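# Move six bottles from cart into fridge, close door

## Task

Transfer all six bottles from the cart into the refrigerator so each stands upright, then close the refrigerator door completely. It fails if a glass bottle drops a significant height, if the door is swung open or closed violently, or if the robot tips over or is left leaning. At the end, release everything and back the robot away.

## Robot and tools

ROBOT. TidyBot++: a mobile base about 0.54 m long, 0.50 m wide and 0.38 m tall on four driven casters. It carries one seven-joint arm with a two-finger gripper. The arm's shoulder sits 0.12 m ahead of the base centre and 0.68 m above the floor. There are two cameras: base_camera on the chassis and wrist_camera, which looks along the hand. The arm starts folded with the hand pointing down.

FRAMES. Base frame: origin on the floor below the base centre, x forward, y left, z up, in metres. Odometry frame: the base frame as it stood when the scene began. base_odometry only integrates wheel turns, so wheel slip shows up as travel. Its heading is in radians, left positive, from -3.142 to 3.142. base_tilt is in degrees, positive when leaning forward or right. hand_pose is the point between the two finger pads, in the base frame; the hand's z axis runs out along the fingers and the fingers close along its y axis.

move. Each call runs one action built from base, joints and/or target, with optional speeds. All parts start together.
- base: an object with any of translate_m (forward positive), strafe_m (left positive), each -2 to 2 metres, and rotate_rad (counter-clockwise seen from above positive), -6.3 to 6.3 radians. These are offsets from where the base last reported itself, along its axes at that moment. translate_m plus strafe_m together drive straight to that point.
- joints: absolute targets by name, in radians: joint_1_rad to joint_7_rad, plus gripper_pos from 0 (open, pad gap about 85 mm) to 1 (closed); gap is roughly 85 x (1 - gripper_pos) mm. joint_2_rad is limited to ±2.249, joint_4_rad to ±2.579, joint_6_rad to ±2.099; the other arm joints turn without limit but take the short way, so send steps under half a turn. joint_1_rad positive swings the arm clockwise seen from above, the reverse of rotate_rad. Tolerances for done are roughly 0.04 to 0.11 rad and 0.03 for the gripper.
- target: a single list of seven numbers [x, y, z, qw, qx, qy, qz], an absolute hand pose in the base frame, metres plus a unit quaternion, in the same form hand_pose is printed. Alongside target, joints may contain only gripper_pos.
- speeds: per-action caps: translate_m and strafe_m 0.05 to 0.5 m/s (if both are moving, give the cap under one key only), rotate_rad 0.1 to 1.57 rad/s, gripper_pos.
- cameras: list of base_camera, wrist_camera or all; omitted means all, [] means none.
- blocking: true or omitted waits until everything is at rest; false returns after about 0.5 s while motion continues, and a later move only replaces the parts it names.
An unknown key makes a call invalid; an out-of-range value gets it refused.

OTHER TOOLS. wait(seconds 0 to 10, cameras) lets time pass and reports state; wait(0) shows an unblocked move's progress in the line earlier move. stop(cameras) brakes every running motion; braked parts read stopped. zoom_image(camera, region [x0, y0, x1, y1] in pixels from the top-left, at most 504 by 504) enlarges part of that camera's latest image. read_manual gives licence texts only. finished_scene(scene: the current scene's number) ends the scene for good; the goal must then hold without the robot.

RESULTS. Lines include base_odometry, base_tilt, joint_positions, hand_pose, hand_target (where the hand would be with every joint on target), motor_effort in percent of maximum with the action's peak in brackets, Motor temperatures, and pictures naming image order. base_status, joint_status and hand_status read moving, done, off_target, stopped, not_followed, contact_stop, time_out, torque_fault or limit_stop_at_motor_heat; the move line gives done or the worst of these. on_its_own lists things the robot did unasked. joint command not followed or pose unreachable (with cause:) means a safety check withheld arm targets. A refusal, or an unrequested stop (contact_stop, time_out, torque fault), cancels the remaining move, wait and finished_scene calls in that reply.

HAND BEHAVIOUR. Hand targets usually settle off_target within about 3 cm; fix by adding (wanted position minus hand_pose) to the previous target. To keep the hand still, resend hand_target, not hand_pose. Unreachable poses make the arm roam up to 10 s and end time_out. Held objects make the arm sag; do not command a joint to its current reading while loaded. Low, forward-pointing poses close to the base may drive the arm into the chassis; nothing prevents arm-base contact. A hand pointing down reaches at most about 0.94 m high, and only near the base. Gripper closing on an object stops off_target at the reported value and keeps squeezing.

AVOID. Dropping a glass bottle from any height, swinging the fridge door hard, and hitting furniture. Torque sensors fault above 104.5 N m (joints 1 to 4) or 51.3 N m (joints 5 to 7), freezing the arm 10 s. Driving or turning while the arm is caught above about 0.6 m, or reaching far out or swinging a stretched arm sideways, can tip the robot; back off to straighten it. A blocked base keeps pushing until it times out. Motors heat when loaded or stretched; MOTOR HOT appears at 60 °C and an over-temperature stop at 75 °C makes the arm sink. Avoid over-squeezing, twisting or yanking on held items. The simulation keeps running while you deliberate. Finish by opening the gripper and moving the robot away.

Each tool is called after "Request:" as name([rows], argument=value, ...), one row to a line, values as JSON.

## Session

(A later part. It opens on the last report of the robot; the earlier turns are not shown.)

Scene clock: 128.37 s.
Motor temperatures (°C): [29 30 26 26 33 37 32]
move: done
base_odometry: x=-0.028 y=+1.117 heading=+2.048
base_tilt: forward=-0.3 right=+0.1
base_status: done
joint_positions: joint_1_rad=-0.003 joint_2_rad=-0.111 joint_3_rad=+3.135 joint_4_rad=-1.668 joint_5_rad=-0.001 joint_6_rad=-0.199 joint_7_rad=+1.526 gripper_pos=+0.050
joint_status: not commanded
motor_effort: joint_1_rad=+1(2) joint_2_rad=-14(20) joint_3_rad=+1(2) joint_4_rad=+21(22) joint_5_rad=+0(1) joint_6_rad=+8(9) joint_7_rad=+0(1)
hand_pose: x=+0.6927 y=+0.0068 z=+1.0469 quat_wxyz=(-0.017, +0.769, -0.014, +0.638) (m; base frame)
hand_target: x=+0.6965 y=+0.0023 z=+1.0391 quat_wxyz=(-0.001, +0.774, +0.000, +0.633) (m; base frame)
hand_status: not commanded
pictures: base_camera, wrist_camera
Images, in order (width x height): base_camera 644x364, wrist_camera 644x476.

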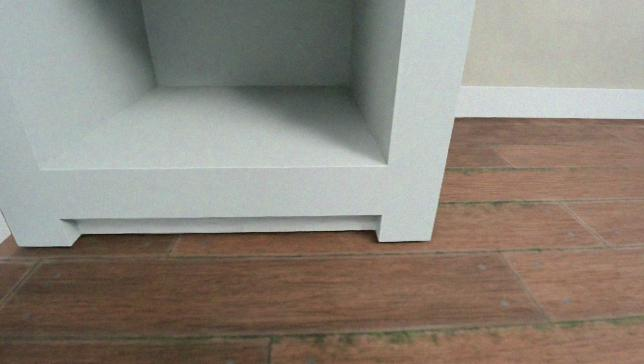

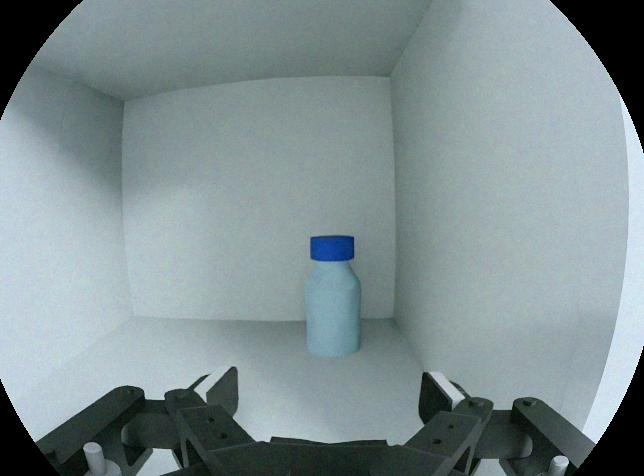

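Request:
move(base={"translate_m": -1.88, "strafe_m": 0.013}, cameras=[])

Request:
move(base={"rotate_rad": -1.168}, joints={"joint_1_rad": 0.065, "joint_2_rad": -0.2, "joint_3_rad": 3.14, "joint_4_rad": -2.168, "joint_5_rad": 0.0, "joint_6_rad": 0.22, "joint_7_rad": 1.54, "gripper_pos": 0.2})

Scene clock: 136.97 s.
Motor temperatures (°C): [29 30 26 26 33 37 32]
move: done
base_odometry: x=+0.824 y=-0.560 heading=+2.048
base_tilt: forward=-0.3 right=+0.1
base_status: done
joint_positions: joint_1_rad=-0.003 joint_2_rad=-0.110 joint_3_rad=+3.135 joint_4_rad=-1.668 joint_5_rad=-0.001 joint_6_rad=-0.199 joint_7_rad=+1.526 gripper_pos=+0.050
joint_status: not commanded
motor_effort: joint_1_rad=+1(1) joint_2_rad=-16(18) joint_3_rad=+0(2) joint_4_rad=+21(21) joint_5_rad=-1(1) joint_6_rad=+8(9) joint_7_rad=+0(1)
hand_pose: x=+0.6930 y=+0.0068 z=+1.0465 quat_wxyz=(-0.017, +0.770, -0.014, +0.638) (m; base frame)
hand_target: x=+0.6965 y=+0.0023 z=+1.0391 quat_wxyz=(-0.001, +0.774, +0.000, +0.633) (m; base frame)
hand_status: not commanded
pictures: none
No camera images: "cameras" was empty.

Scene clock: 138.97 s.
Motor temperatures (°C): [29 30 26 26 33 37 32]
move: done
base_odometry: x=+0.824 y=-0.560 heading=+0.881
base_tilt: forward=-0.3 right=+0.1
base_status: done
joint_positions: joint_1_rad=+0.060 joint_2_rad=-0.189 joint_3_rad=+3.139 joint_4_rad=-2.148 joint_5_rad=-0.001 joint_6_rad=+0.170 joint_7_rad=+1.526 gripper_pos=+0.200
joint_status: all done
motor_effort: joint_1_rad=+1(4) joint_2_rad=-10(16) joint_3_rad=+1(3) joint_4_rad=+20(21) joint_5_rad=+0(2) joint_6_rad=+8(9) joint_7_rad=+0(1)
hand_pose: x=+0.6341 y=-0.0287 z=+0.9086 quat_wxyz=(+0.004, +0.779, -0.041, +0.626) (m; base frame)
hand_target: x=+0.6308 y=-0.0311 z=+0.9177 quat_wxyz=(+0.011, +0.766, -0.036, +0.642) (m; base frame)
hand_status: not commanded
pictures: base_camera, wrist_camera
Images, in order (width x height): base_camera 644x364, wrist_camera 644x476.

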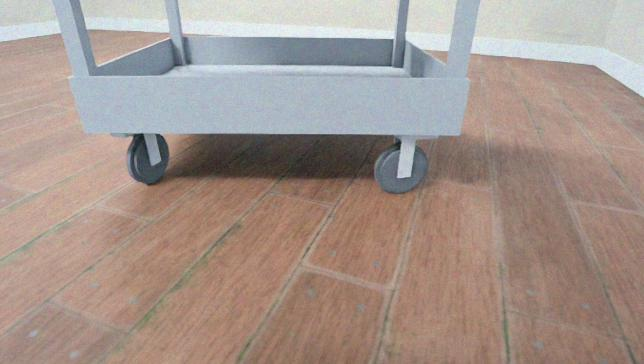

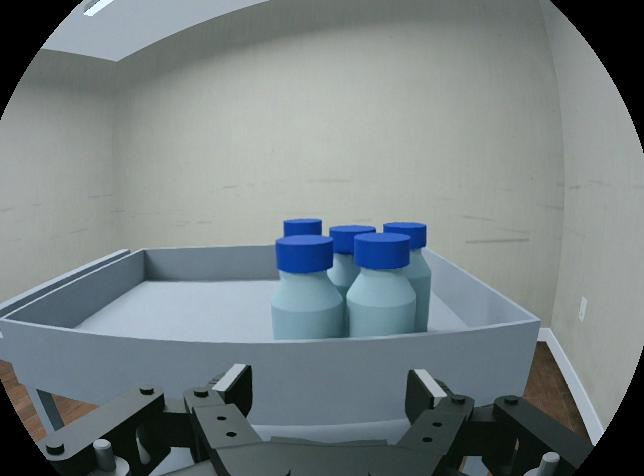

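Request:
move(base={"translate_m": 0.08, "strafe_m": 0.018}, speeds={"translate_m": 0.2}, cameras=["wrist_camera"])

Scene clock: 140.70 s.
Motor temperatures (°C): [29 30 26 26 33 37 32]
move: done
base_odometry: x=+0.861 y=-0.486 heading=+0.880
base_tilt: forward=-0.3 right=+0.1
base_status: done
joint_positions: joint_1_rad=+0.060 joint_2_rad=-0.197 joint_3_rad=+3.139 joint_4_rad=-2.150 joint_5_rad=-0.001 joint_6_rad=+0.173 joint_7_rad=+1.526 gripper_pos=+0.200
joint_status: not commanded
motor_effort: joint_1_rad=+1(2) joint_2_rad=-11(13) joint_3_rad=+0(1) joint_4_rad=+20(20) joint_5_rad=+0(1) joint_6_rad=+8(9) joint_7_rad=+0(1)
hand_pose: x=+0.6321 y=-0.0286 z=+0.9124 quat_wxyz=(+0.004, +0.776, -0.040, +0.629) (m; base frame)
hand_target: x=+0.6308 y=-0.0311 z=+0.9177 quat_wxyz=(+0.011, +0.766, -0.036, +0.642) (m; base frame)
hand_status: not commanded
pictures: wrist_camera
Images, in order (width x height): wrist_camera 644x476.

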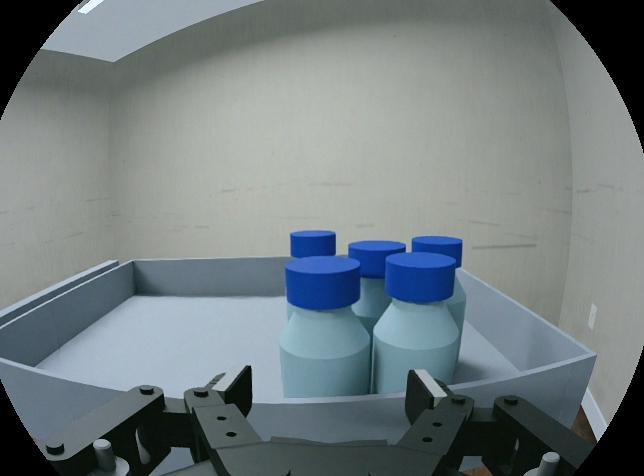

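Request:
move(base={"translate_m": 0.05, "strafe_m": 0.009}, speeds={"translate_m": 0.1}, cameras=["wrist_camera"])

Request:
zoom_image(camera="wrist_camera", region=[200, 220, 500, 460])

Scene clock: 142.87 s.
Motor temperatures (°C): [29 30 26 26 33 37 32]
move: done
base_odometry: x=+0.886 y=-0.442 heading=+0.879
base_tilt: forward=-0.3 right=+0.1
base_status: done
joint_positions: joint_1_rad=+0.060 joint_2_rad=-0.201 joint_3_rad=+3.139 joint_4_rad=-2.151 joint_5_rad=-0.001 joint_6_rad=+0.174 joint_7_rad=+1.526 gripper_pos=+0.200
joint_status: not commanded
motor_effort: joint_1_rad=+1(1) joint_2_rad=-11(12) joint_3_rad=+1(1) joint_4_rad=+20(20) joint_5_rad=+0(1) joint_6_rad=+8(9) joint_7_rad=+1(1)
hand_pose: x=+0.6309 y=-0.0285 z=+0.9143 quat_wxyz=(+0.004, +0.775, -0.040, +0.631) (m; base frame)
hand_target: x=+0.6308 y=-0.0311 z=+0.9177 quat_wxyz=(+0.011, +0.766, -0.036, +0.642) (m; base frame)
hand_status: not commanded
pictures: wrist_camera
Images, in order (width x height): wrist_camera 644x476.

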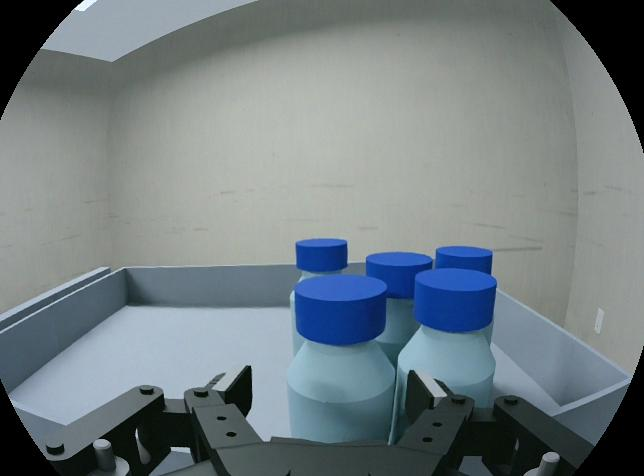

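Scaled by 1.680.

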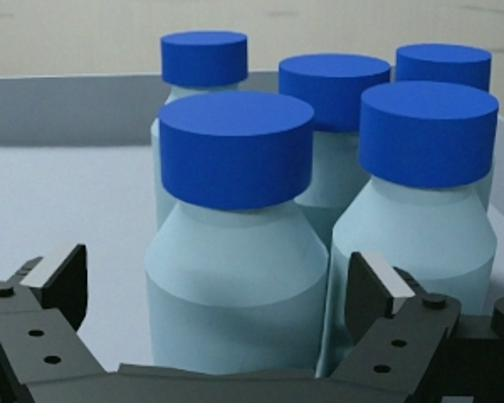

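Request:
move(base={"translate_m": 0.03}, speeds={"translate_m": 0.1}, cameras=["wrist_camera"])

Request:
zoom_image(camera="wrist_camera", region=[200, 220, 500, 460])

Scene clock: 144.30 s.
Motor temperatures (°C): [29 30 26 26 33 37 32]
move: done
base_odometry: x=+0.905 y=-0.419 heading=+0.880
base_tilt: forward=-0.3 right=+0.1
base_status: done
joint_positions: joint_1_rad=+0.060 joint_2_rad=-0.202 joint_3_rad=+3.139 joint_4_rad=-2.152 joint_5_rad=-0.001 joint_6_rad=+0.175 joint_7_rad=+1.526 gripper_pos=+0.200
joint_status: not commanded
motor_effort: joint_1_rad=+1(1) joint_2_rad=-10(14) joint_3_rad=+0(1) joint_4_rad=+20(20) joint_5_rad=+0(1) joint_6_rad=+8(9) joint_7_rad=+1(1)
hand_pose: x=+0.6306 y=-0.0285 z=+0.9145 quat_wxyz=(+0.004, +0.774, -0.040, +0.631) (m; base frame)
hand_target: x=+0.6308 y=-0.0311 z=+0.9177 quat_wxyz=(+0.011, +0.766, -0.036, +0.642) (m; base frame)
hand_status: not commanded
pictures: wrist_camera
Images, in order (width x height): wrist_camera 644x476.

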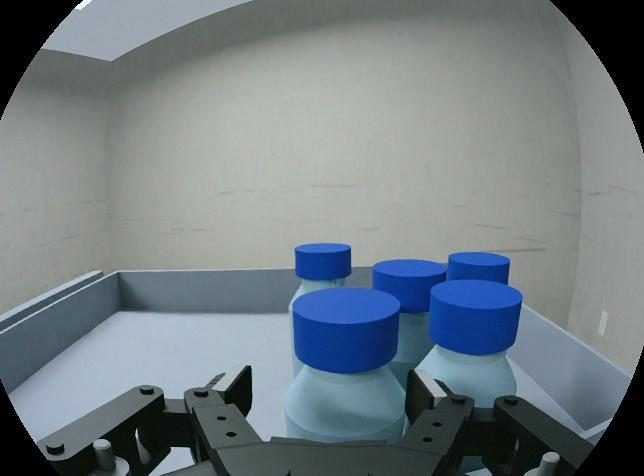

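Scaled by 1.680.

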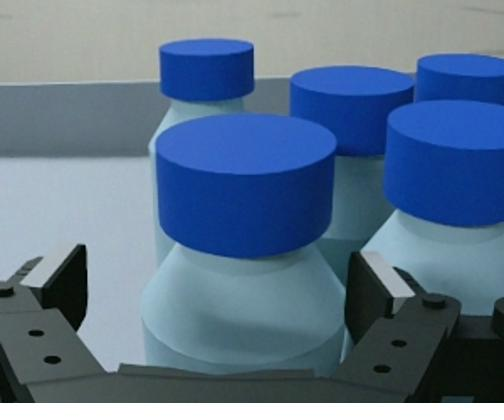

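Request:
move(base={"translate_m": 0.02, "strafe_m": -0.003}, speeds={"translate_m": 0.1}, cameras=["wrist_camera"])

Request:
zoom_image(camera="wrist_camera", region=[200, 220, 500, 460])

Scene clock: 145.70 s.
Motor temperatures (°C): [29 30 26 26 33 37 32]
move: done
base_odometry: x=+0.920 y=-0.405 heading=+0.880
base_tilt: forward=-0.3 right=+0.1
base_status: done
joint_positions: joint_1_rad=+0.060 joint_2_rad=-0.200 joint_3_rad=+3.139 joint_4_rad=-2.153 joint_5_rad=-0.001 joint_6_rad=+0.176 joint_7_rad=+1.526 gripper_pos=+0.200
joint_status: not commanded
motor_effort: joint_1_rad=+1(2) joint_2_rad=-10(14) joint_3_rad=+1(2) joint_4_rad=+19(20) joint_5_rad=+0(1) joint_6_rad=+8(9) joint_7_rad=+0(1)
hand_pose: x=+0.6309 y=-0.0285 z=+0.9131 quat_wxyz=(+0.004, +0.775, -0.040, +0.630) (m; base frame)
hand_target: x=+0.6308 y=-0.0311 z=+0.9177 quat_wxyz=(+0.011, +0.766, -0.036, +0.642) (m; base frame)
hand_status: not commanded
pictures: wrist_camera
Images, in order (width x height): wrist_camera 644x476.

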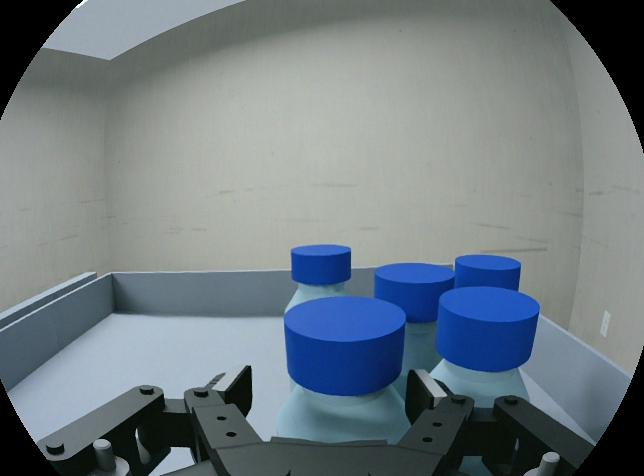

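Scaled by 1.680.

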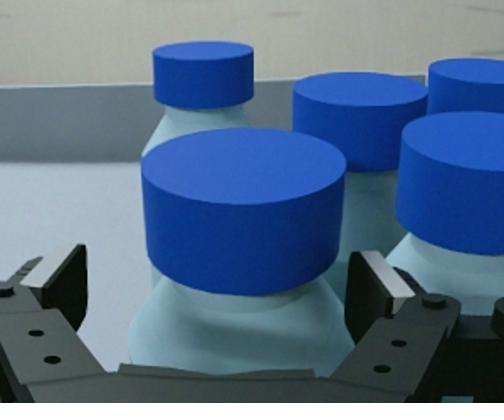

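Request:
move(base={"translate_m": 0.02}, speeds={"translate_m": 0.1}, cameras=["wrist_camera"])

Request:
zoom_image(camera="wrist_camera", region=[200, 220, 500, 460])

Scene clock: 147.00 s.
Motor temperatures (°C): [29 30 26 26 33 37 32]
move: done
base_odometry: x=+0.933 y=-0.389 heading=+0.880
base_tilt: forward=-0.3 right=+0.1
base_status: done
joint_positions: joint_1_rad=+0.060 joint_2_rad=-0.200 joint_3_rad=+3.139 joint_4_rad=-2.154 joint_5_rad=-0.001 joint_6_rad=+0.177 joint_7_rad=+1.526 gripper_pos=+0.200
joint_status: not commanded
motor_effort: joint_1_rad=+1(1) joint_2_rad=-11(14) joint_3_rad=+0(2) joint_4_rad=+20(20) joint_5_rad=+0(1) joint_6_rad=+8(9) joint_7_rad=+0(1)
hand_pose: x=+0.6308 y=-0.0285 z=+0.9127 quat_wxyz=(+0.004, +0.775, -0.040, +0.630) (m; base frame)
hand_target: x=+0.6308 y=-0.0311 z=+0.9177 quat_wxyz=(+0.011, +0.766, -0.036, +0.642) (m; base frame)
hand_status: not commanded
pictures: wrist_camera
Images, in order (width x height): wrist_camera 644x476.

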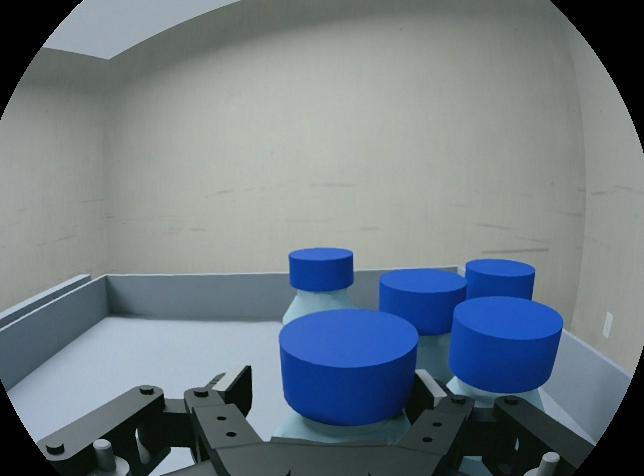

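Scaled by 1.680.

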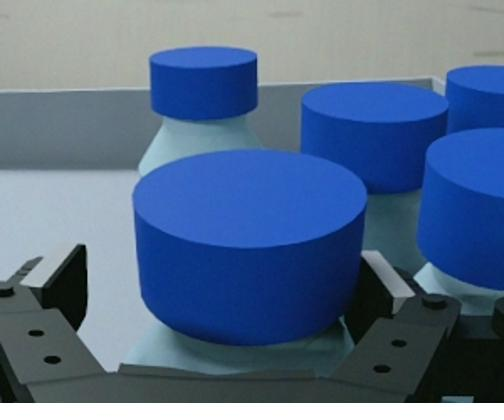

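Request:
move(joints={"gripper_pos": 0.7}, cameras=["wrist_camera"])

Scene clock: 148.00 s.
Motor temperatures (°C): [29 30 26 26 33 37 32]
move: off_target
base_odometry: x=+0.933 y=-0.389 heading=+0.880
base_tilt: forward=-0.3 right=+0.1
base_status: not commanded
joint_positions: joint_1_rad=+0.065 joint_2_rad=-0.201 joint_3_rad=+3.140 joint_4_rad=-2.154 joint_5_rad=-0.001 joint_6_rad=+0.184 joint_7_rad=+1.526 gripper_pos=+0.446
joint_status: gripper_pos off_target (ended at +0.446, target +0.700)
motor_effort: joint_1_rad=+0(1) joint_2_rad=-10(12) joint_3_rad=-1(1) joint_4_rad=+19(20) joint_5_rad=-1(1) joint_6_rad=+7(9) joint_7_rad=+0(1)
hand_pose: x=+0.6309 y=-0.0309 z=+0.9153 quat_wxyz=(+0.006, +0.773, -0.042, +0.633) (m; base frame)
hand_target: x=+0.6308 y=-0.0311 z=+0.9177 quat_wxyz=(+0.011, +0.766, -0.036, +0.642) (m; base frame)
hand_status: not commanded
pictures: wrist_camera
Images, in order (width x height): wrist_camera 644x476.

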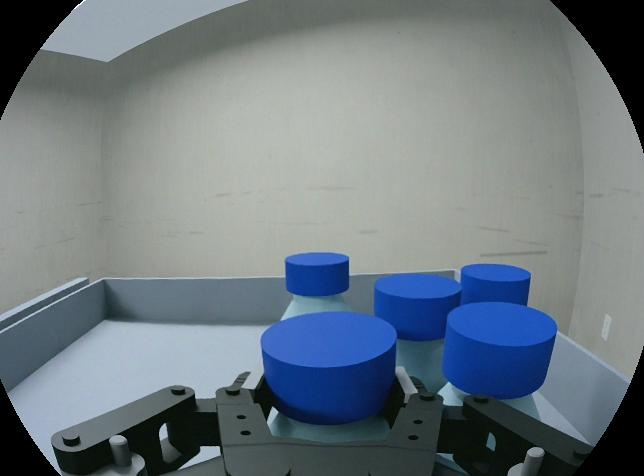

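Request:
move(joints={"joint_1_rad": 0.065, "joint_2_rad": -0.35, "joint_3_rad": 3.14, "joint_4_rad": -1.78, "joint_5_rad": 0.0, "joint_6_rad": -0.29, "joint_7_rad": 1.54}, cameras=["wrist_camera"])

Scene clock: 150.57 s.
Motor temperatures (°C): [29 30 26 26 33 37 32]
move: done
base_odometry: x=+0.933 y=-0.389 heading=+0.880
base_tilt: forward=-0.3 right=+0.1
base_status: not commanded
joint_positions: joint_1_rad=+0.065 joint_2_rad=-0.336 joint_3_rad=+3.140 joint_4_rad=-1.836 joint_5_rad=-0.001 joint_6_rad=-0.238 joint_7_rad=+1.526 gripper_pos=+0.446
joint_status: all done
motor_effort: joint_1_rad=+1(1) joint_2_rad=-9(15) joint_3_rad=+1(1) joint_4_rad=+24(26) joint_5_rad=+0(1) joint_6_rad=+11(12) joint_7_rad=+0(2)
hand_pose: x=+0.6001 y=-0.0287 z=+1.0496 quat_wxyz=(+0.006, +0.763, -0.041, +0.646) (m; base frame)
hand_target: x=+0.5929 y=-0.0286 z=+1.0749 quat_wxyz=(+0.011, +0.757, -0.036, +0.652) (m; base frame)
hand_status: not commanded
pictures: wrist_camera
Images, in order (width x height): wrist_camera 644x476.

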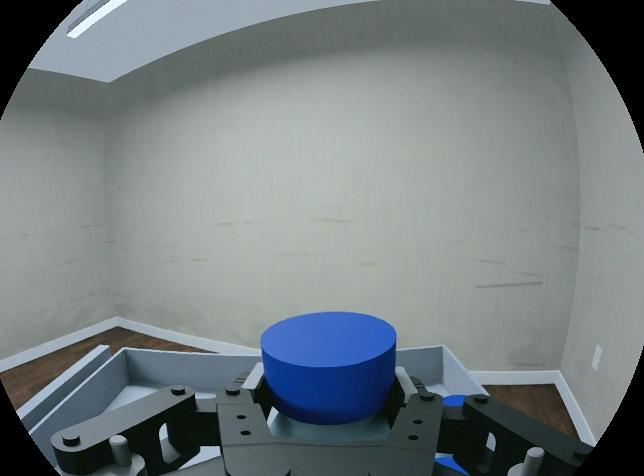

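Request:
move(base={"translate_m": -0.3}, cameras=[])

Request:
move(base={"rotate_rad": 1.168}, speeds={"rotate_rad": 1.0}, joints={"joint_1_rad": 0.0, "joint_2_rad": -0.1, "joint_3_rad": 3.14, "joint_4_rad": -1.42, "joint_5_rad": 0.0, "joint_6_rad": -0.42, "joint_7_rad": 1.54}, cameras=[])

Request:
move(base={"translate_m": 1.45, "strafe_m": -0.003})

Scene clock: 153.80 s.
Motor temperatures (°C): [29 30 26 26 33 37 32]
move: done
base_odometry: x=+0.742 y=-0.621 heading=+0.881
base_tilt: forward=-0.3 right=+0.1
base_status: done
joint_positions: joint_1_rad=+0.065 joint_2_rad=-0.348 joint_3_rad=+3.140 joint_4_rad=-1.835 joint_5_rad=-0.001 joint_6_rad=-0.245 joint_7_rad=+1.526 gripper_pos=+0.446
joint_status: not commanded
motor_effort: joint_1_rad=+1(2) joint_2_rad=-10(14) joint_3_rad=+1(4) joint_4_rad=+24(25) joint_5_rad=-1(1) joint_6_rad=+11(12) joint_7_rad=+0(1)
hand_pose: x=+0.5951 y=-0.0283 z=+1.0538 quat_wxyz=(+0.006, +0.761, -0.041, +0.648) (m; base frame)
hand_target: x=+0.5929 y=-0.0286 z=+1.0749 quat_wxyz=(+0.011, +0.757, -0.036, +0.652) (m; base frame)
hand_status: not commanded
pictures: none
No camera images: "cameras" was empty.

Scene clock: 155.90 s.
Motor temperatures (°C): [29 30 26 26 33 37 32]
move: off_target
base_odometry: x=+0.742 y=-0.621 heading=+2.048
base_tilt: forward=-0.3 right=+0.1
base_status: done
joint_positions: joint_1_rad=+0.001 joint_2_rad=-0.096 joint_3_rad=+3.140 joint_4_rad=-1.485 joint_5_rad=-0.001 joint_6_rad=-0.369 joint_7_rad=+1.526 gripper_pos=+0.446
joint_status: joint_4_rad off_target (ended at -1.485, target -1.420); the others done
motor_effort: joint_1_rad=+1(3) joint_2_rad=-18(21) joint_3_rad=+0(3) joint_4_rad=+24(25) joint_5_rad=+0(2) joint_6_rad=+11(12) joint_7_rad=+0(1)
hand_pose: x=+0.6936 y=+0.0023 z=+1.0998 quat_wxyz=(-0.015, +0.770, -0.017, +0.638) (m; base frame)
hand_target: x=+0.6883 y=+0.0023 z=+1.1261 quat_wxyz=(-0.010, +0.764, -0.011, +0.645) (m; base frame)
hand_status: not commanded
pictures: none
No camera images: "cameras" was empty.

Scene clock: 159.83 s.
Motor temperatures (°C): [29 30 26 26 33 37 32]
move: done
base_odometry: x=+0.079 y=+0.669 heading=+2.049
base_tilt: forward=-0.3 right=+0.1
base_status: done
joint_positions: joint_1_rad=+0.001 joint_2_rad=-0.092 joint_3_rad=+3.140 joint_4_rad=-1.481 joint_5_rad=-0.001 joint_6_rad=-0.373 joint_7_rad=+1.526 gripper_pos=+0.446
joint_status: not commanded
motor_effort: joint_1_rad=+1(2) joint_2_rad=-19(22) joint_3_rad=+1(1) joint_4_rad=+24(25) joint_5_rad=+0(1) joint_6_rad=+11(12) joint_7_rad=+0(1)
hand_pose: x=+0.6951 y=+0.0022 z=+1.0987 quat_wxyz=(-0.015, +0.771, -0.017, +0.636) (m; base frame)
hand_target: x=+0.6883 y=+0.0023 z=+1.1261 quat_wxyz=(-0.010, +0.764, -0.011, +0.645) (m; base frame)
hand_status: not commanded
pictures: base_camera, wrist_camera
Images, in order (width x height): base_camera 644x364, wrist_camera 644x476.

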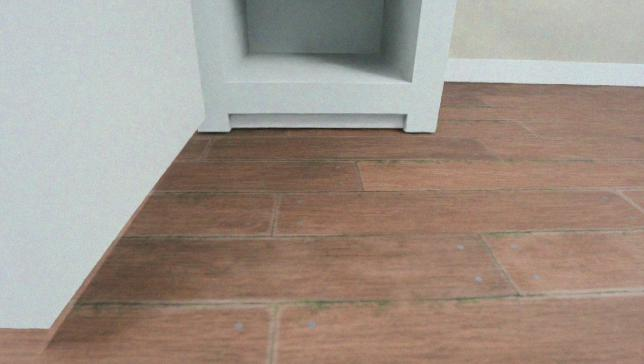

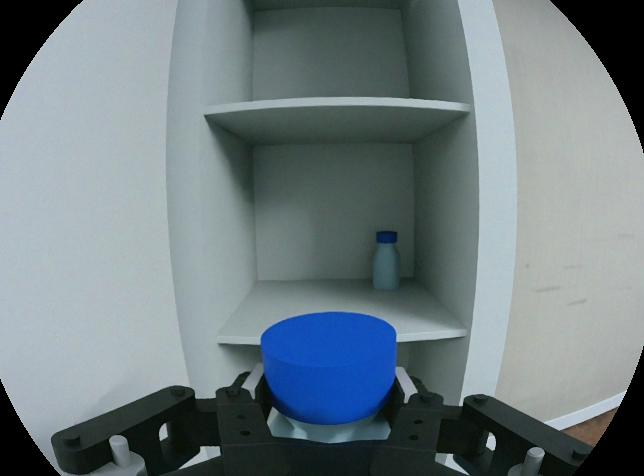

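Request:
move(base={"translate_m": 0.35, "strafe_m": -0.03}, speeds={"translate_m": 0.25})

Scene clock: 162.73 s.
Motor temperatures (°C): [29 30 26 27 33 37 32]
move: done
base_odometry: x=-0.056 y=+0.994 heading=+2.050
base_tilt: forward=-0.3 right=+0.1
base_status: done
joint_positions: joint_1_rad=+0.001 joint_2_rad=-0.091 joint_3_rad=+3.140 joint_4_rad=-1.480 joint_5_rad=-0.001 joint_6_rad=-0.374 joint_7_rad=+1.526 gripper_pos=+0.446
joint_status: not commanded
motor_effort: joint_1_rad=+1(2) joint_2_rad=-17(21) joint_3_rad=+0(2) joint_4_rad=+24(25) joint_5_rad=+0(1) joint_6_rad=+11(12) joint_7_rad=+0(1)
hand_pose: x=+0.6954 y=+0.0022 z=+1.0984 quat_wxyz=(-0.015, +0.771, -0.017, +0.636) (m; base frame)
hand_target: x=+0.6883 y=+0.0023 z=+1.1261 quat_wxyz=(-0.010, +0.764, -0.011, +0.645) (m; base frame)
hand_status: not commanded
pictures: base_camera, wrist_camera
Images, in order (width x height): base_camera 644x364, wrist_camera 644x476.

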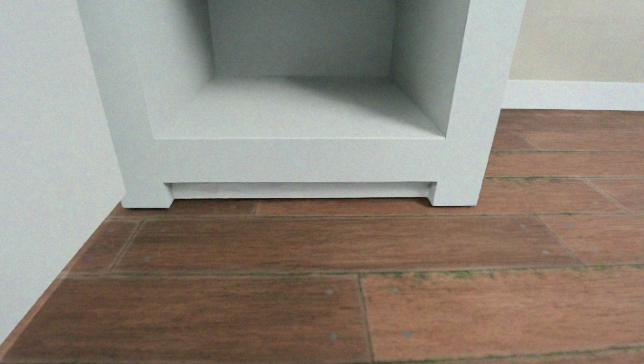

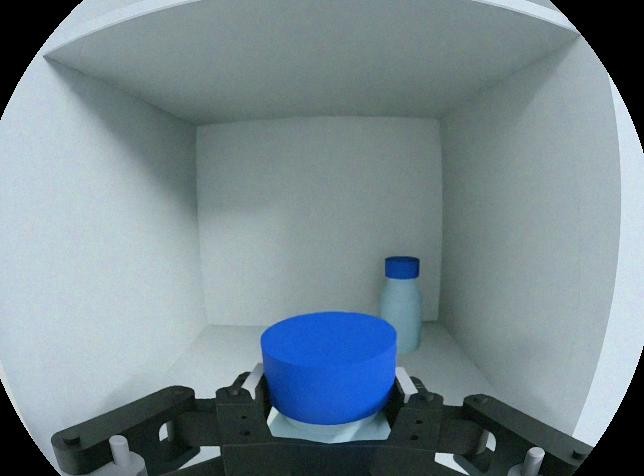

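Request:
move()

Scene clock: 167.03 s.
Motor temperatures (°C): [29 30 26 27 33 37 32]
base_odometry: x=-0.056 y=+0.994 heading=+2.050
base_tilt: forward=-0.3 right=+0.1
base_status: done
joint_positions: joint_1_rad=+0.001 joint_2_rad=-0.091 joint_3_rad=+3.140 joint_4_rad=-1.480 joint_5_rad=-0.001 joint_6_rad=-0.374 joint_7_rad=+1.526 gripper_pos=+0.446
joint_status: not commanded
motor_effort: joint_1_rad=+1(2) joint_2_rad=-18(21) joint_3_rad=+0(2) joint_4_rad=+24(25) joint_5_rad=+0(1) joint_6_rad=+10(12) joint_7_rad=+0(1)
hand_pose: x=+0.6954 y=+0.0022 z=+1.0984 quat_wxyz=(-0.015, +0.771, -0.017, +0.636) (m; base frame)
hand_target: x=+0.6883 y=+0.0023 z=+1.1261 quat_wxyz=(-0.010, +0.764, -0.011, +0.645) (m; base frame)
hand_status: not commanded
pictures: base_camera, wrist_camera
Images, in order (width x height): base_camera 644x364, wrist_camera 644x476.

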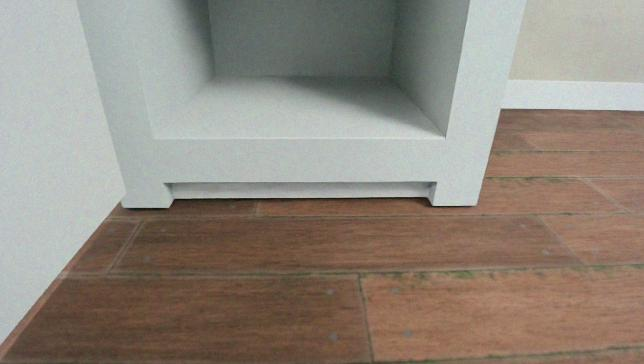

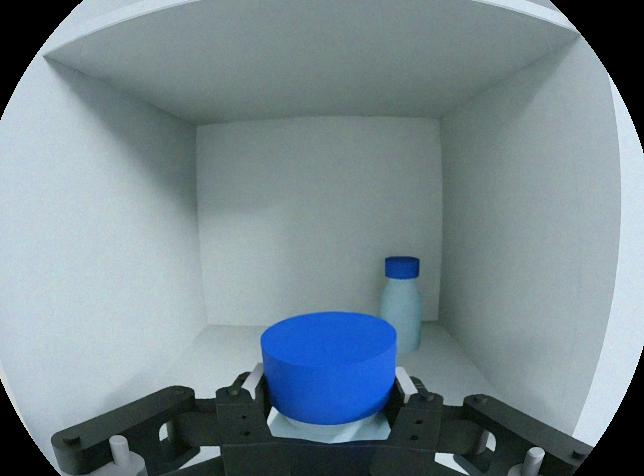

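Request:
move(base={"translate_m":0.2,"strafe_m":0.035}, speeds={"translate_m":0.2})

Request:
move(base={"translate_m":0.2}, speeds={"translate_m":0.15})

Scene clock: 171.83 s.
Motor temperatures (°C): [29 30 26 27 33 37 32]
move: time_out
base_odometry: x=-0.178 y=+1.154 heading=+2.048
base_tilt: forward=-0.3 right=+0.2
base_status: translate_m time_out (by the wheels' count: +0.199 of +0.200); strafe_m time_out (by the wheels' count: +0.035 of +0.035)
joint_positions: joint_1_rad=+0.000 joint_2_rad=-0.092 joint_3_rad=+3.140 joint_4_rad=-1.479 joint_5_rad=-0.001 joint_6_rad=-0.375 joint_7_rad=+1.526 gripper_pos=+0.446
joint_status: not commanded
motor_effort: joint_1_rad=+0(6) joint_2_rad=-17(22) joint_3_rad=+0(6) joint_4_rad=+24(24) joint_5_rad=+0(2) joint_6_rad=+11(12) joint_7_rad=+0(1)
hand_pose: x=+0.6951 y=+0.0024 z=+1.0991 quat_wxyz=(-0.015, +0.771, -0.017, +0.636) (m; base frame)
hand_target: x=+0.6883 y=+0.0023 z=+1.1261 quat_wxyz=(-0.010, +0.764, -0.011, +0.645) (m; base frame)
hand_status: not commanded
pictures: base_camera, wrist_camera
Images, in order (width x height): base_camera 644x364, wrist_camera 644x476.

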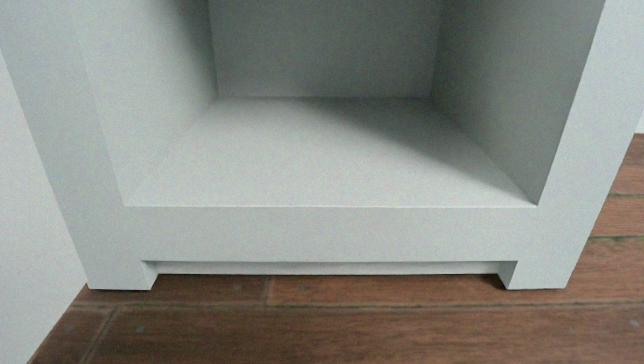

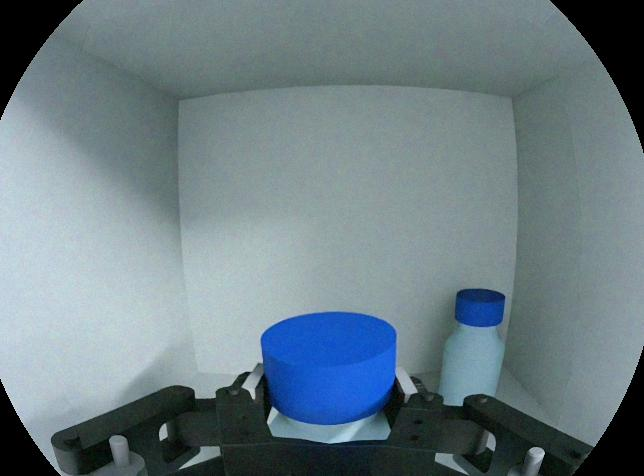

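not run: a stop that you did not command came earlier in this reply.

Request:
move(base={"translate_m":0.195}, speeds={"translate_m":0.2})

Request:
move(joints={"joint_4_rad":-1.53,"joint_6_rad":-0.34}, cameras=[])

Request:
move(joints={"joint_4_rad":-1.58,"joint_6_rad":-0.29})

Scene clock: 174.47 s.
Motor temperatures (°C): [29 30 26 27 33 37 32]
move: done
base_odometry: x=-0.267 y=+1.326 heading=+2.047
base_tilt: forward=-0.3 right=+0.2
base_status: done
joint_positions: joint_1_rad=+0.000 joint_2_rad=-0.093 joint_3_rad=+3.140 joint_4_rad=-1.478 joint_5_rad=-0.001 joint_6_rad=-0.375 joint_7_rad=+1.526 gripper_pos=+0.446
joint_status: not commanded
motor_effort: joint_1_rad=+0(2) joint_2_rad=-19(21) joint_3_rad=+1(2) joint_4_rad=+24(25) joint_5_rad=+0(1) joint_6_rad=+11(12) joint_7_rad=+0(1)
hand_pose: x=+0.6947 y=+0.0024 z=+1.0998 quat_wxyz=(-0.015, +0.771, -0.017, +0.637) (m; base frame)
hand_target: x=+0.6883 y=+0.0023 z=+1.1261 quat_wxyz=(-0.010, +0.764, -0.011, +0.645) (m; base frame)
hand_status: not commanded
pictures: base_camera, wrist_camera
Images, in order (width x height): base_camera 644x364, wrist_camera 644x476.

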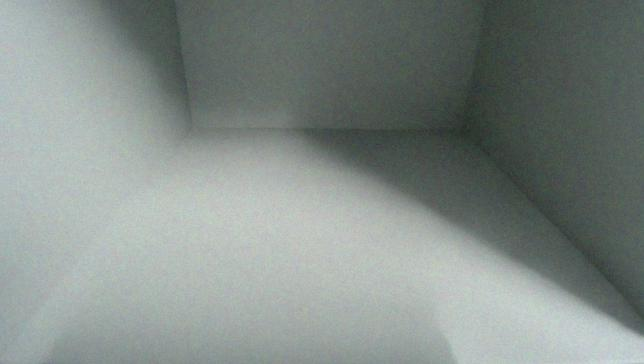

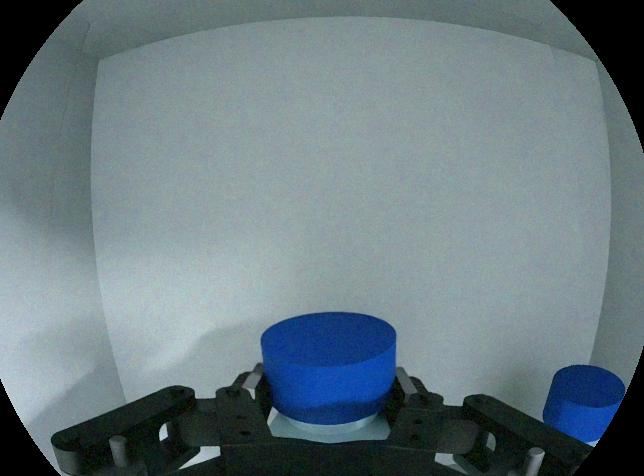

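Scene clock: 175.40 s.
Motor temperatures (°C): [29 30 26 27 33 37 32]
move: done
base_odometry: x=-0.267 y=+1.326 heading=+2.047
base_tilt: forward=-0.3 right=+0.2
base_status: not commanded
joint_positions: joint_1_rad=+0.000 joint_2_rad=-0.093 joint_3_rad=+3.140 joint_4_rad=-1.539 joint_5_rad=-0.001 joint_6_rad=-0.374 joint_7_rad=+1.526 gripper_pos=+0.446
joint_status: all done
motor_effort: joint_1_rad=+1(1) joint_2_rad=-18(20) joint_3_rad=+0(1) joint_4_rad=+24(26) joint_5_rad=+0(1) joint_6_rad=+10(12) joint_7_rad=+0(1)
hand_pose: x=+0.6936 y=+0.0024 z=+1.0630 quat_wxyz=(-0.015, +0.789, -0.017, +0.614) (m; base frame)
hand_target: x=+0.6934 y=+0.0023 z=+1.0830 quat_wxyz=(-0.010, +0.774, -0.011, +0.633) (m; base frame)
hand_status: not commanded
pictures: none
No camera images: "cameras" was empty.

Scene clock: 176.13 s.
Motor temperatures (°C): [29 30 26 27 33 37 32]
move: done
base_odometry: x=-0.267 y=+1.326 heading=+2.047
base_tilt: forward=-0.3 right=+0.2
base_status: not commanded
joint_positions: joint_1_rad=+0.000 joint_2_rad=-0.093 joint_3_rad=+3.140 joint_4_rad=-1.576 joint_5_rad=-0.001 joint_6_rad=-0.340 joint_7_rad=+1.526 gripper_pos=+0.446
joint_status: all done
motor_effort: joint_1_rad=+0(1) joint_2_rad=-17(19) joint_3_rad=+1(1) joint_4_rad=+23(25) joint_5_rad=+0(1) joint_6_rad=+9(12) joint_7_rad=+0(1)
hand_pose: x=+0.6945 y=+0.0024 z=+1.0505 quat_wxyz=(-0.015, +0.790, -0.017, +0.612) (m; base frame)
hand_target: x=+0.6952 y=+0.0023 z=+1.0674 quat_wxyz=(-0.010, +0.774, -0.011, +0.633) (m; base frame)
hand_status: not commanded
pictures: base_camera, wrist_camera
Images, in order (width x height): base_camera 644x364, wrist_camera 644x476.

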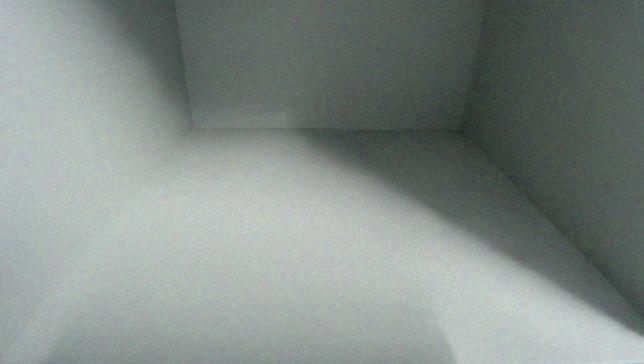

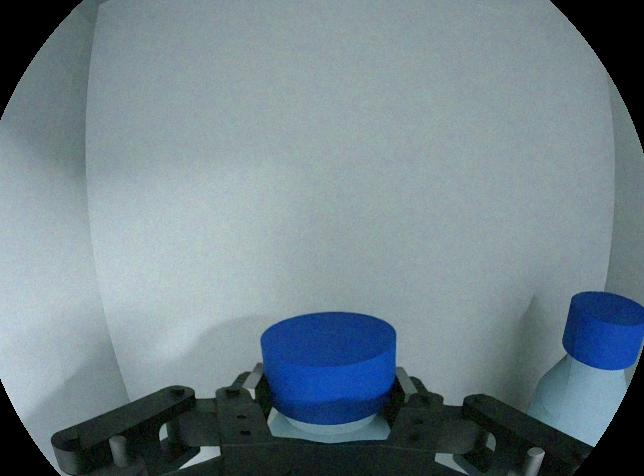

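Request:
move(joints={"joint_4_rad":-1.62,"joint_6_rad":-0.21}, cameras=[])

Request:
move(joints={"joint_4_rad":-1.66,"joint_6_rad":-0.18})

Scene clock: 177.47 s.
Motor temperatures (°C): [29 30 26 27 33 37 32]
move: done
base_odometry: x=-0.267 y=+1.326 heading=+2.047
base_tilt: forward=-0.3 right=+0.2
base_status: not commanded
joint_positions: joint_1_rad=+0.000 joint_2_rad=-0.093 joint_3_rad=+3.140 joint_4_rad=-1.615 joint_5_rad=-0.001 joint_6_rad=-0.264 joint_7_rad=+1.526 gripper_pos=+0.446
joint_status: all done
motor_effort: joint_1_rad=+0(1) joint_2_rad=-17(18) joint_3_rad=+0(1) joint_4_rad=+23(24) joint_5_rad=-1(1) joint_6_rad=+10(11) joint_7_rad=+0(1)
hand_pose: x=+0.6980 y=+0.0024 z=+1.0496 quat_wxyz=(-0.015, +0.779, -0.017, +0.627) (m; base frame)
hand_target: x=+0.6983 y=+0.0023 z=+1.0671 quat_wxyz=(-0.010, +0.761, -0.011, +0.649) (m; base frame)
hand_status: not commanded
pictures: none
No camera images: "cameras" was empty.

Scene clock: 178.17 s.
Motor temperatures (°C): [29 30 26 27 33 37 32]
move: done
base_odometry: x=-0.267 y=+1.326 heading=+2.047
base_tilt: forward=-0.3 right=+0.2
base_status: not commanded
joint_positions: joint_1_rad=+0.000 joint_2_rad=-0.099 joint_3_rad=+3.140 joint_4_rad=-1.641 joint_5_rad=-0.001 joint_6_rad=-0.225 joint_7_rad=+1.526 gripper_pos=+0.446
joint_status: all done
motor_effort: joint_1_rad=+0(1) joint_2_rad=-14(16) joint_3_rad=+0(1) joint_4_rad=+21(23) joint_5_rad=+0(1) joint_6_rad=+8(10) joint_7_rad=+0(1)
hand_pose: x=+0.6968 y=+0.0024 z=+1.0491 quat_wxyz=(-0.015, +0.773, -0.017, +0.634) (m; base frame)
hand_target: x=+0.6982 y=+0.0023 z=+1.0515 quat_wxyz=(-0.010, +0.764, -0.011, +0.645) (m; base frame)
hand_status: not commanded
pictures: base_camera, wrist_camera
Images, in order (width x height): base_camera 644x364, wrist_camera 644x476.

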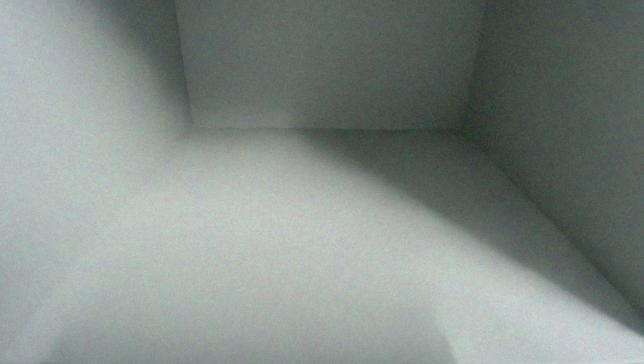

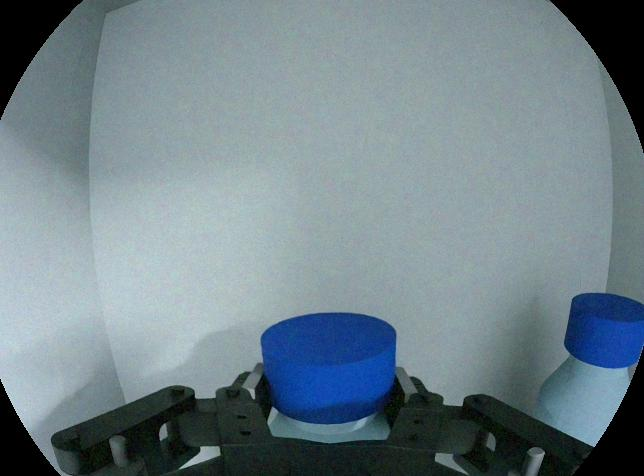

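Request:
move(joints={"joint_4_rad":-1.65,"joint_6_rad":-0.19,"gripper_pos":0.3})

Request:
move(joints={"gripper_pos":0.05}, cameras=[])

Request:
move(base={"translate_m":-0.25}, speeds={"translate_m":0.2})

Scene clock: 179.33 s.
Motor temperatures (°C): [29 30 26 27 33 37 32]
move: done
base_odometry: x=-0.267 y=+1.326 heading=+2.047
base_tilt: forward=-0.3 right=+0.2
base_status: not commanded
joint_positions: joint_1_rad=+0.000 joint_2_rad=-0.099 joint_3_rad=+3.140 joint_4_rad=-1.641 joint_5_rad=-0.001 joint_6_rad=-0.225 joint_7_rad=+1.526 gripper_pos=+0.300
joint_status: all done
motor_effort: joint_1_rad=+0(1) joint_2_rad=-15(17) joint_3_rad=+0(1) joint_4_rad=+21(22) joint_5_rad=+0(1) joint_6_rad=+8(9) joint_7_rad=+1(1)
hand_pose: x=+0.6968 y=+0.0024 z=+1.0487 quat_wxyz=(-0.015, +0.773, -0.017, +0.634) (m; base frame)
hand_target: x=+0.6981 y=+0.0023 z=+1.0546 quat_wxyz=(-0.010, +0.764, -0.011, +0.645) (m; base frame)
hand_status: not commanded
pictures: base_camera, wrist_camera
Images, in order (width x height): base_camera 644x364, wrist_camera 644x476.

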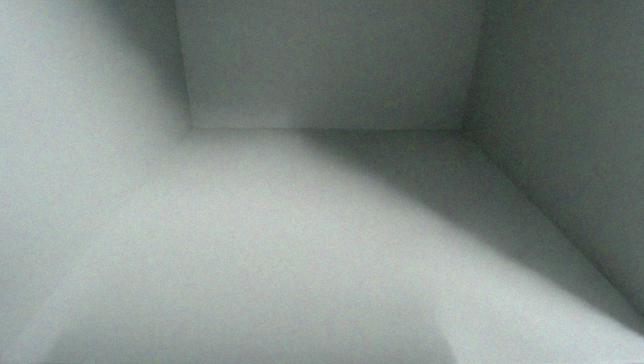

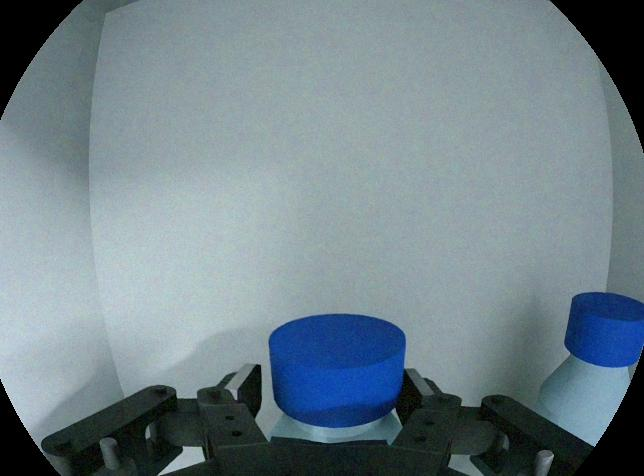

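Scene clock: 180.00 s.
Motor temperatures (°C): [29 30 26 27 33 37 32]
move: done
base_odometry: x=-0.267 y=+1.326 heading=+2.047
base_tilt: forward=-0.3 right=+0.2
base_status: not commanded
joint_positions: joint_1_rad=+0.000 joint_2_rad=-0.099 joint_3_rad=+3.140 joint_4_rad=-1.641 joint_5_rad=-0.001 joint_6_rad=-0.225 joint_7_rad=+1.526 gripper_pos=+0.050
joint_status: all done
motor_effort: joint_1_rad=+1(1) joint_2_rad=-14(16) joint_3_rad=+0(1) joint_4_rad=+21(21) joint_5_rad=+0(1) joint_6_rad=+8(9) joint_7_rad=+0(1)
hand_pose: x=+0.6968 y=+0.0024 z=+1.0487 quat_wxyz=(-0.015, +0.773, -0.017, +0.634) (m; base frame)
hand_target: x=+0.6981 y=+0.0023 z=+1.0546 quat_wxyz=(-0.010, +0.764, -0.011, +0.645) (m; base frame)
hand_status: not commanded
pictures: none
No camera images: "cameras" was empty.

Scene clock: 182.00 s.
Motor temperatures (°C): [29 30 26 27 33 37 32]
move: done
base_odometry: x=-0.153 y=+1.104 heading=+2.047
base_tilt: forward=-0.3 right=+0.1
base_status: done
joint_positions: joint_1_rad=+0.000 joint_2_rad=-0.108 joint_3_rad=+3.140 joint_4_rad=-1.641 joint_5_rad=-0.001 joint_6_rad=-0.225 joint_7_rad=+1.526 gripper_pos=+0.050
joint_status: not commanded
motor_effort: joint_1_rad=+1(4) joint_2_rad=-15(20) joint_3_rad=+0(3) joint_4_rad=+21(22) joint_5_rad=+0(1) joint_6_rad=+8(9) joint_7_rad=+0(1)
hand_pose: x=+0.6935 y=+0.0024 z=+1.0539 quat_wxyz=(-0.015, +0.770, -0.017, +0.638) (m; base frame)
hand_target: x=+0.6981 y=+0.0023 z=+1.0546 quat_wxyz=(-0.010, +0.764, -0.011, +0.645) (m; base frame)
hand_status: not commanded
pictures: base_camera, wrist_camera
Images, in order (width x height): base_camera 644x364, wrist_camera 644x476.

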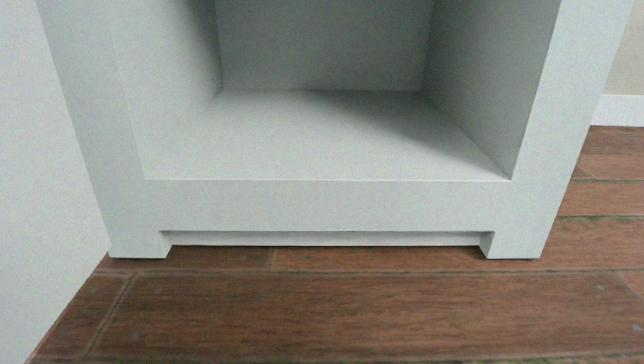

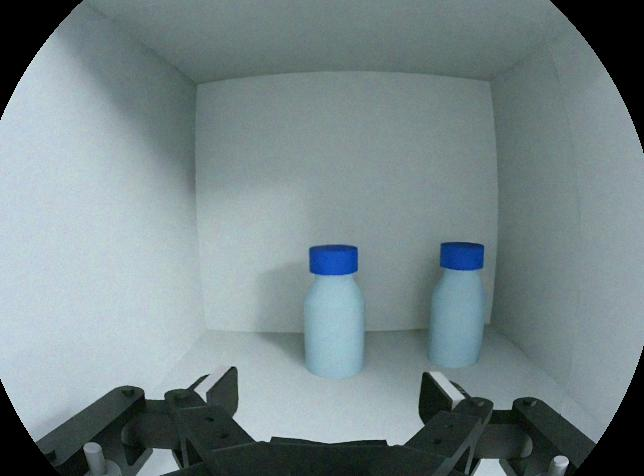

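Request:
move(base={"translate_m":-1.93,"strafe_m":-0.104}, cameras=[])

Request:
move(base={"rotate_rad":-1.167}, speeds={"rotate_rad":1.0}, joints={"joint_1_rad":0.065,"joint_2_rad":-0.2,"joint_3_rad":3.14,"joint_4_rad":-2.168,"joint_5_rad":0,"joint_6_rad":0.22,"joint_7_rad":1.54,"gripper_pos":0.2})

Scene clock: 187.90 s.
Motor temperatures (°C): [29 30 26 27 33 37 32]
move: done
base_odometry: x=+0.825 y=-0.564 heading=+2.047
base_tilt: forward=-0.3 right=+0.1
base_status: done
joint_positions: joint_1_rad=+0.000 joint_2_rad=-0.109 joint_3_rad=+3.140 joint_4_rad=-1.641 joint_5_rad=-0.001 joint_6_rad=-0.225 joint_7_rad=+1.526 gripper_pos=+0.050
joint_status: not commanded
motor_effort: joint_1_rad=+0(1) joint_2_rad=-15(18) joint_3_rad=+0(1) joint_4_rad=+21(22) joint_5_rad=+0(1) joint_6_rad=+8(9) joint_7_rad=+0(1)
hand_pose: x=+0.6931 y=+0.0024 z=+1.0545 quat_wxyz=(-0.015, +0.770, -0.017, +0.638) (m; base frame)
hand_target: x=+0.6981 y=+0.0023 z=+1.0546 quat_wxyz=(-0.010, +0.764, -0.011, +0.645) (m; base frame)
hand_status: not commanded
pictures: none
No camera images: "cameras" was empty.

Scene clock: 190.00 s.
Motor temperatures (°C): [29 30 26 27 33 37 32]
move: done
base_odometry: x=+0.825 y=-0.564 heading=+0.881
base_tilt: forward=-0.3 right=+0.1
base_status: done
joint_positions: joint_1_rad=+0.060 joint_2_rad=-0.188 joint_3_rad=+3.139 joint_4_rad=-2.147 joint_5_rad=-0.001 joint_6_rad=+0.170 joint_7_rad=+1.526 gripper_pos=+0.200
joint_status: all done
motor_effort: joint_1_rad=+0(4) joint_2_rad=-11(17) joint_3_rad=+0(5) joint_4_rad=+20(21) joint_5_rad=+0(1) joint_6_rad=+8(9) joint_7_rad=+0(2)
hand_pose: x=+0.6344 y=-0.0283 z=+0.9085 quat_wxyz=(+0.004, +0.779, -0.040, +0.626) (m; base frame)
hand_target: x=+0.6308 y=-0.0311 z=+0.9177 quat_wxyz=(+0.011, +0.766, -0.036, +0.642) (m; base frame)
hand_status: not commanded
pictures: base_camera, wrist_camera
Images, in order (width x height): base_camera 644x364, wrist_camera 644x476.

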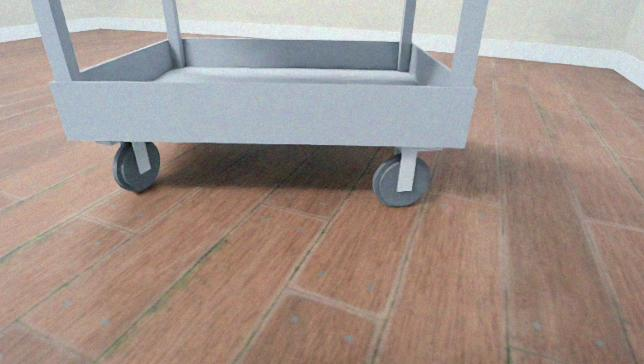

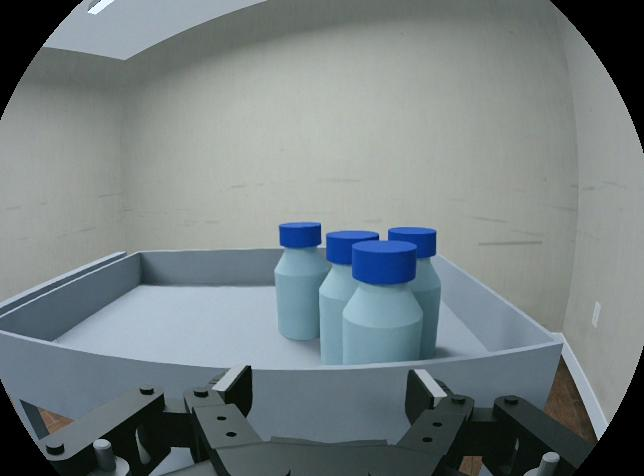

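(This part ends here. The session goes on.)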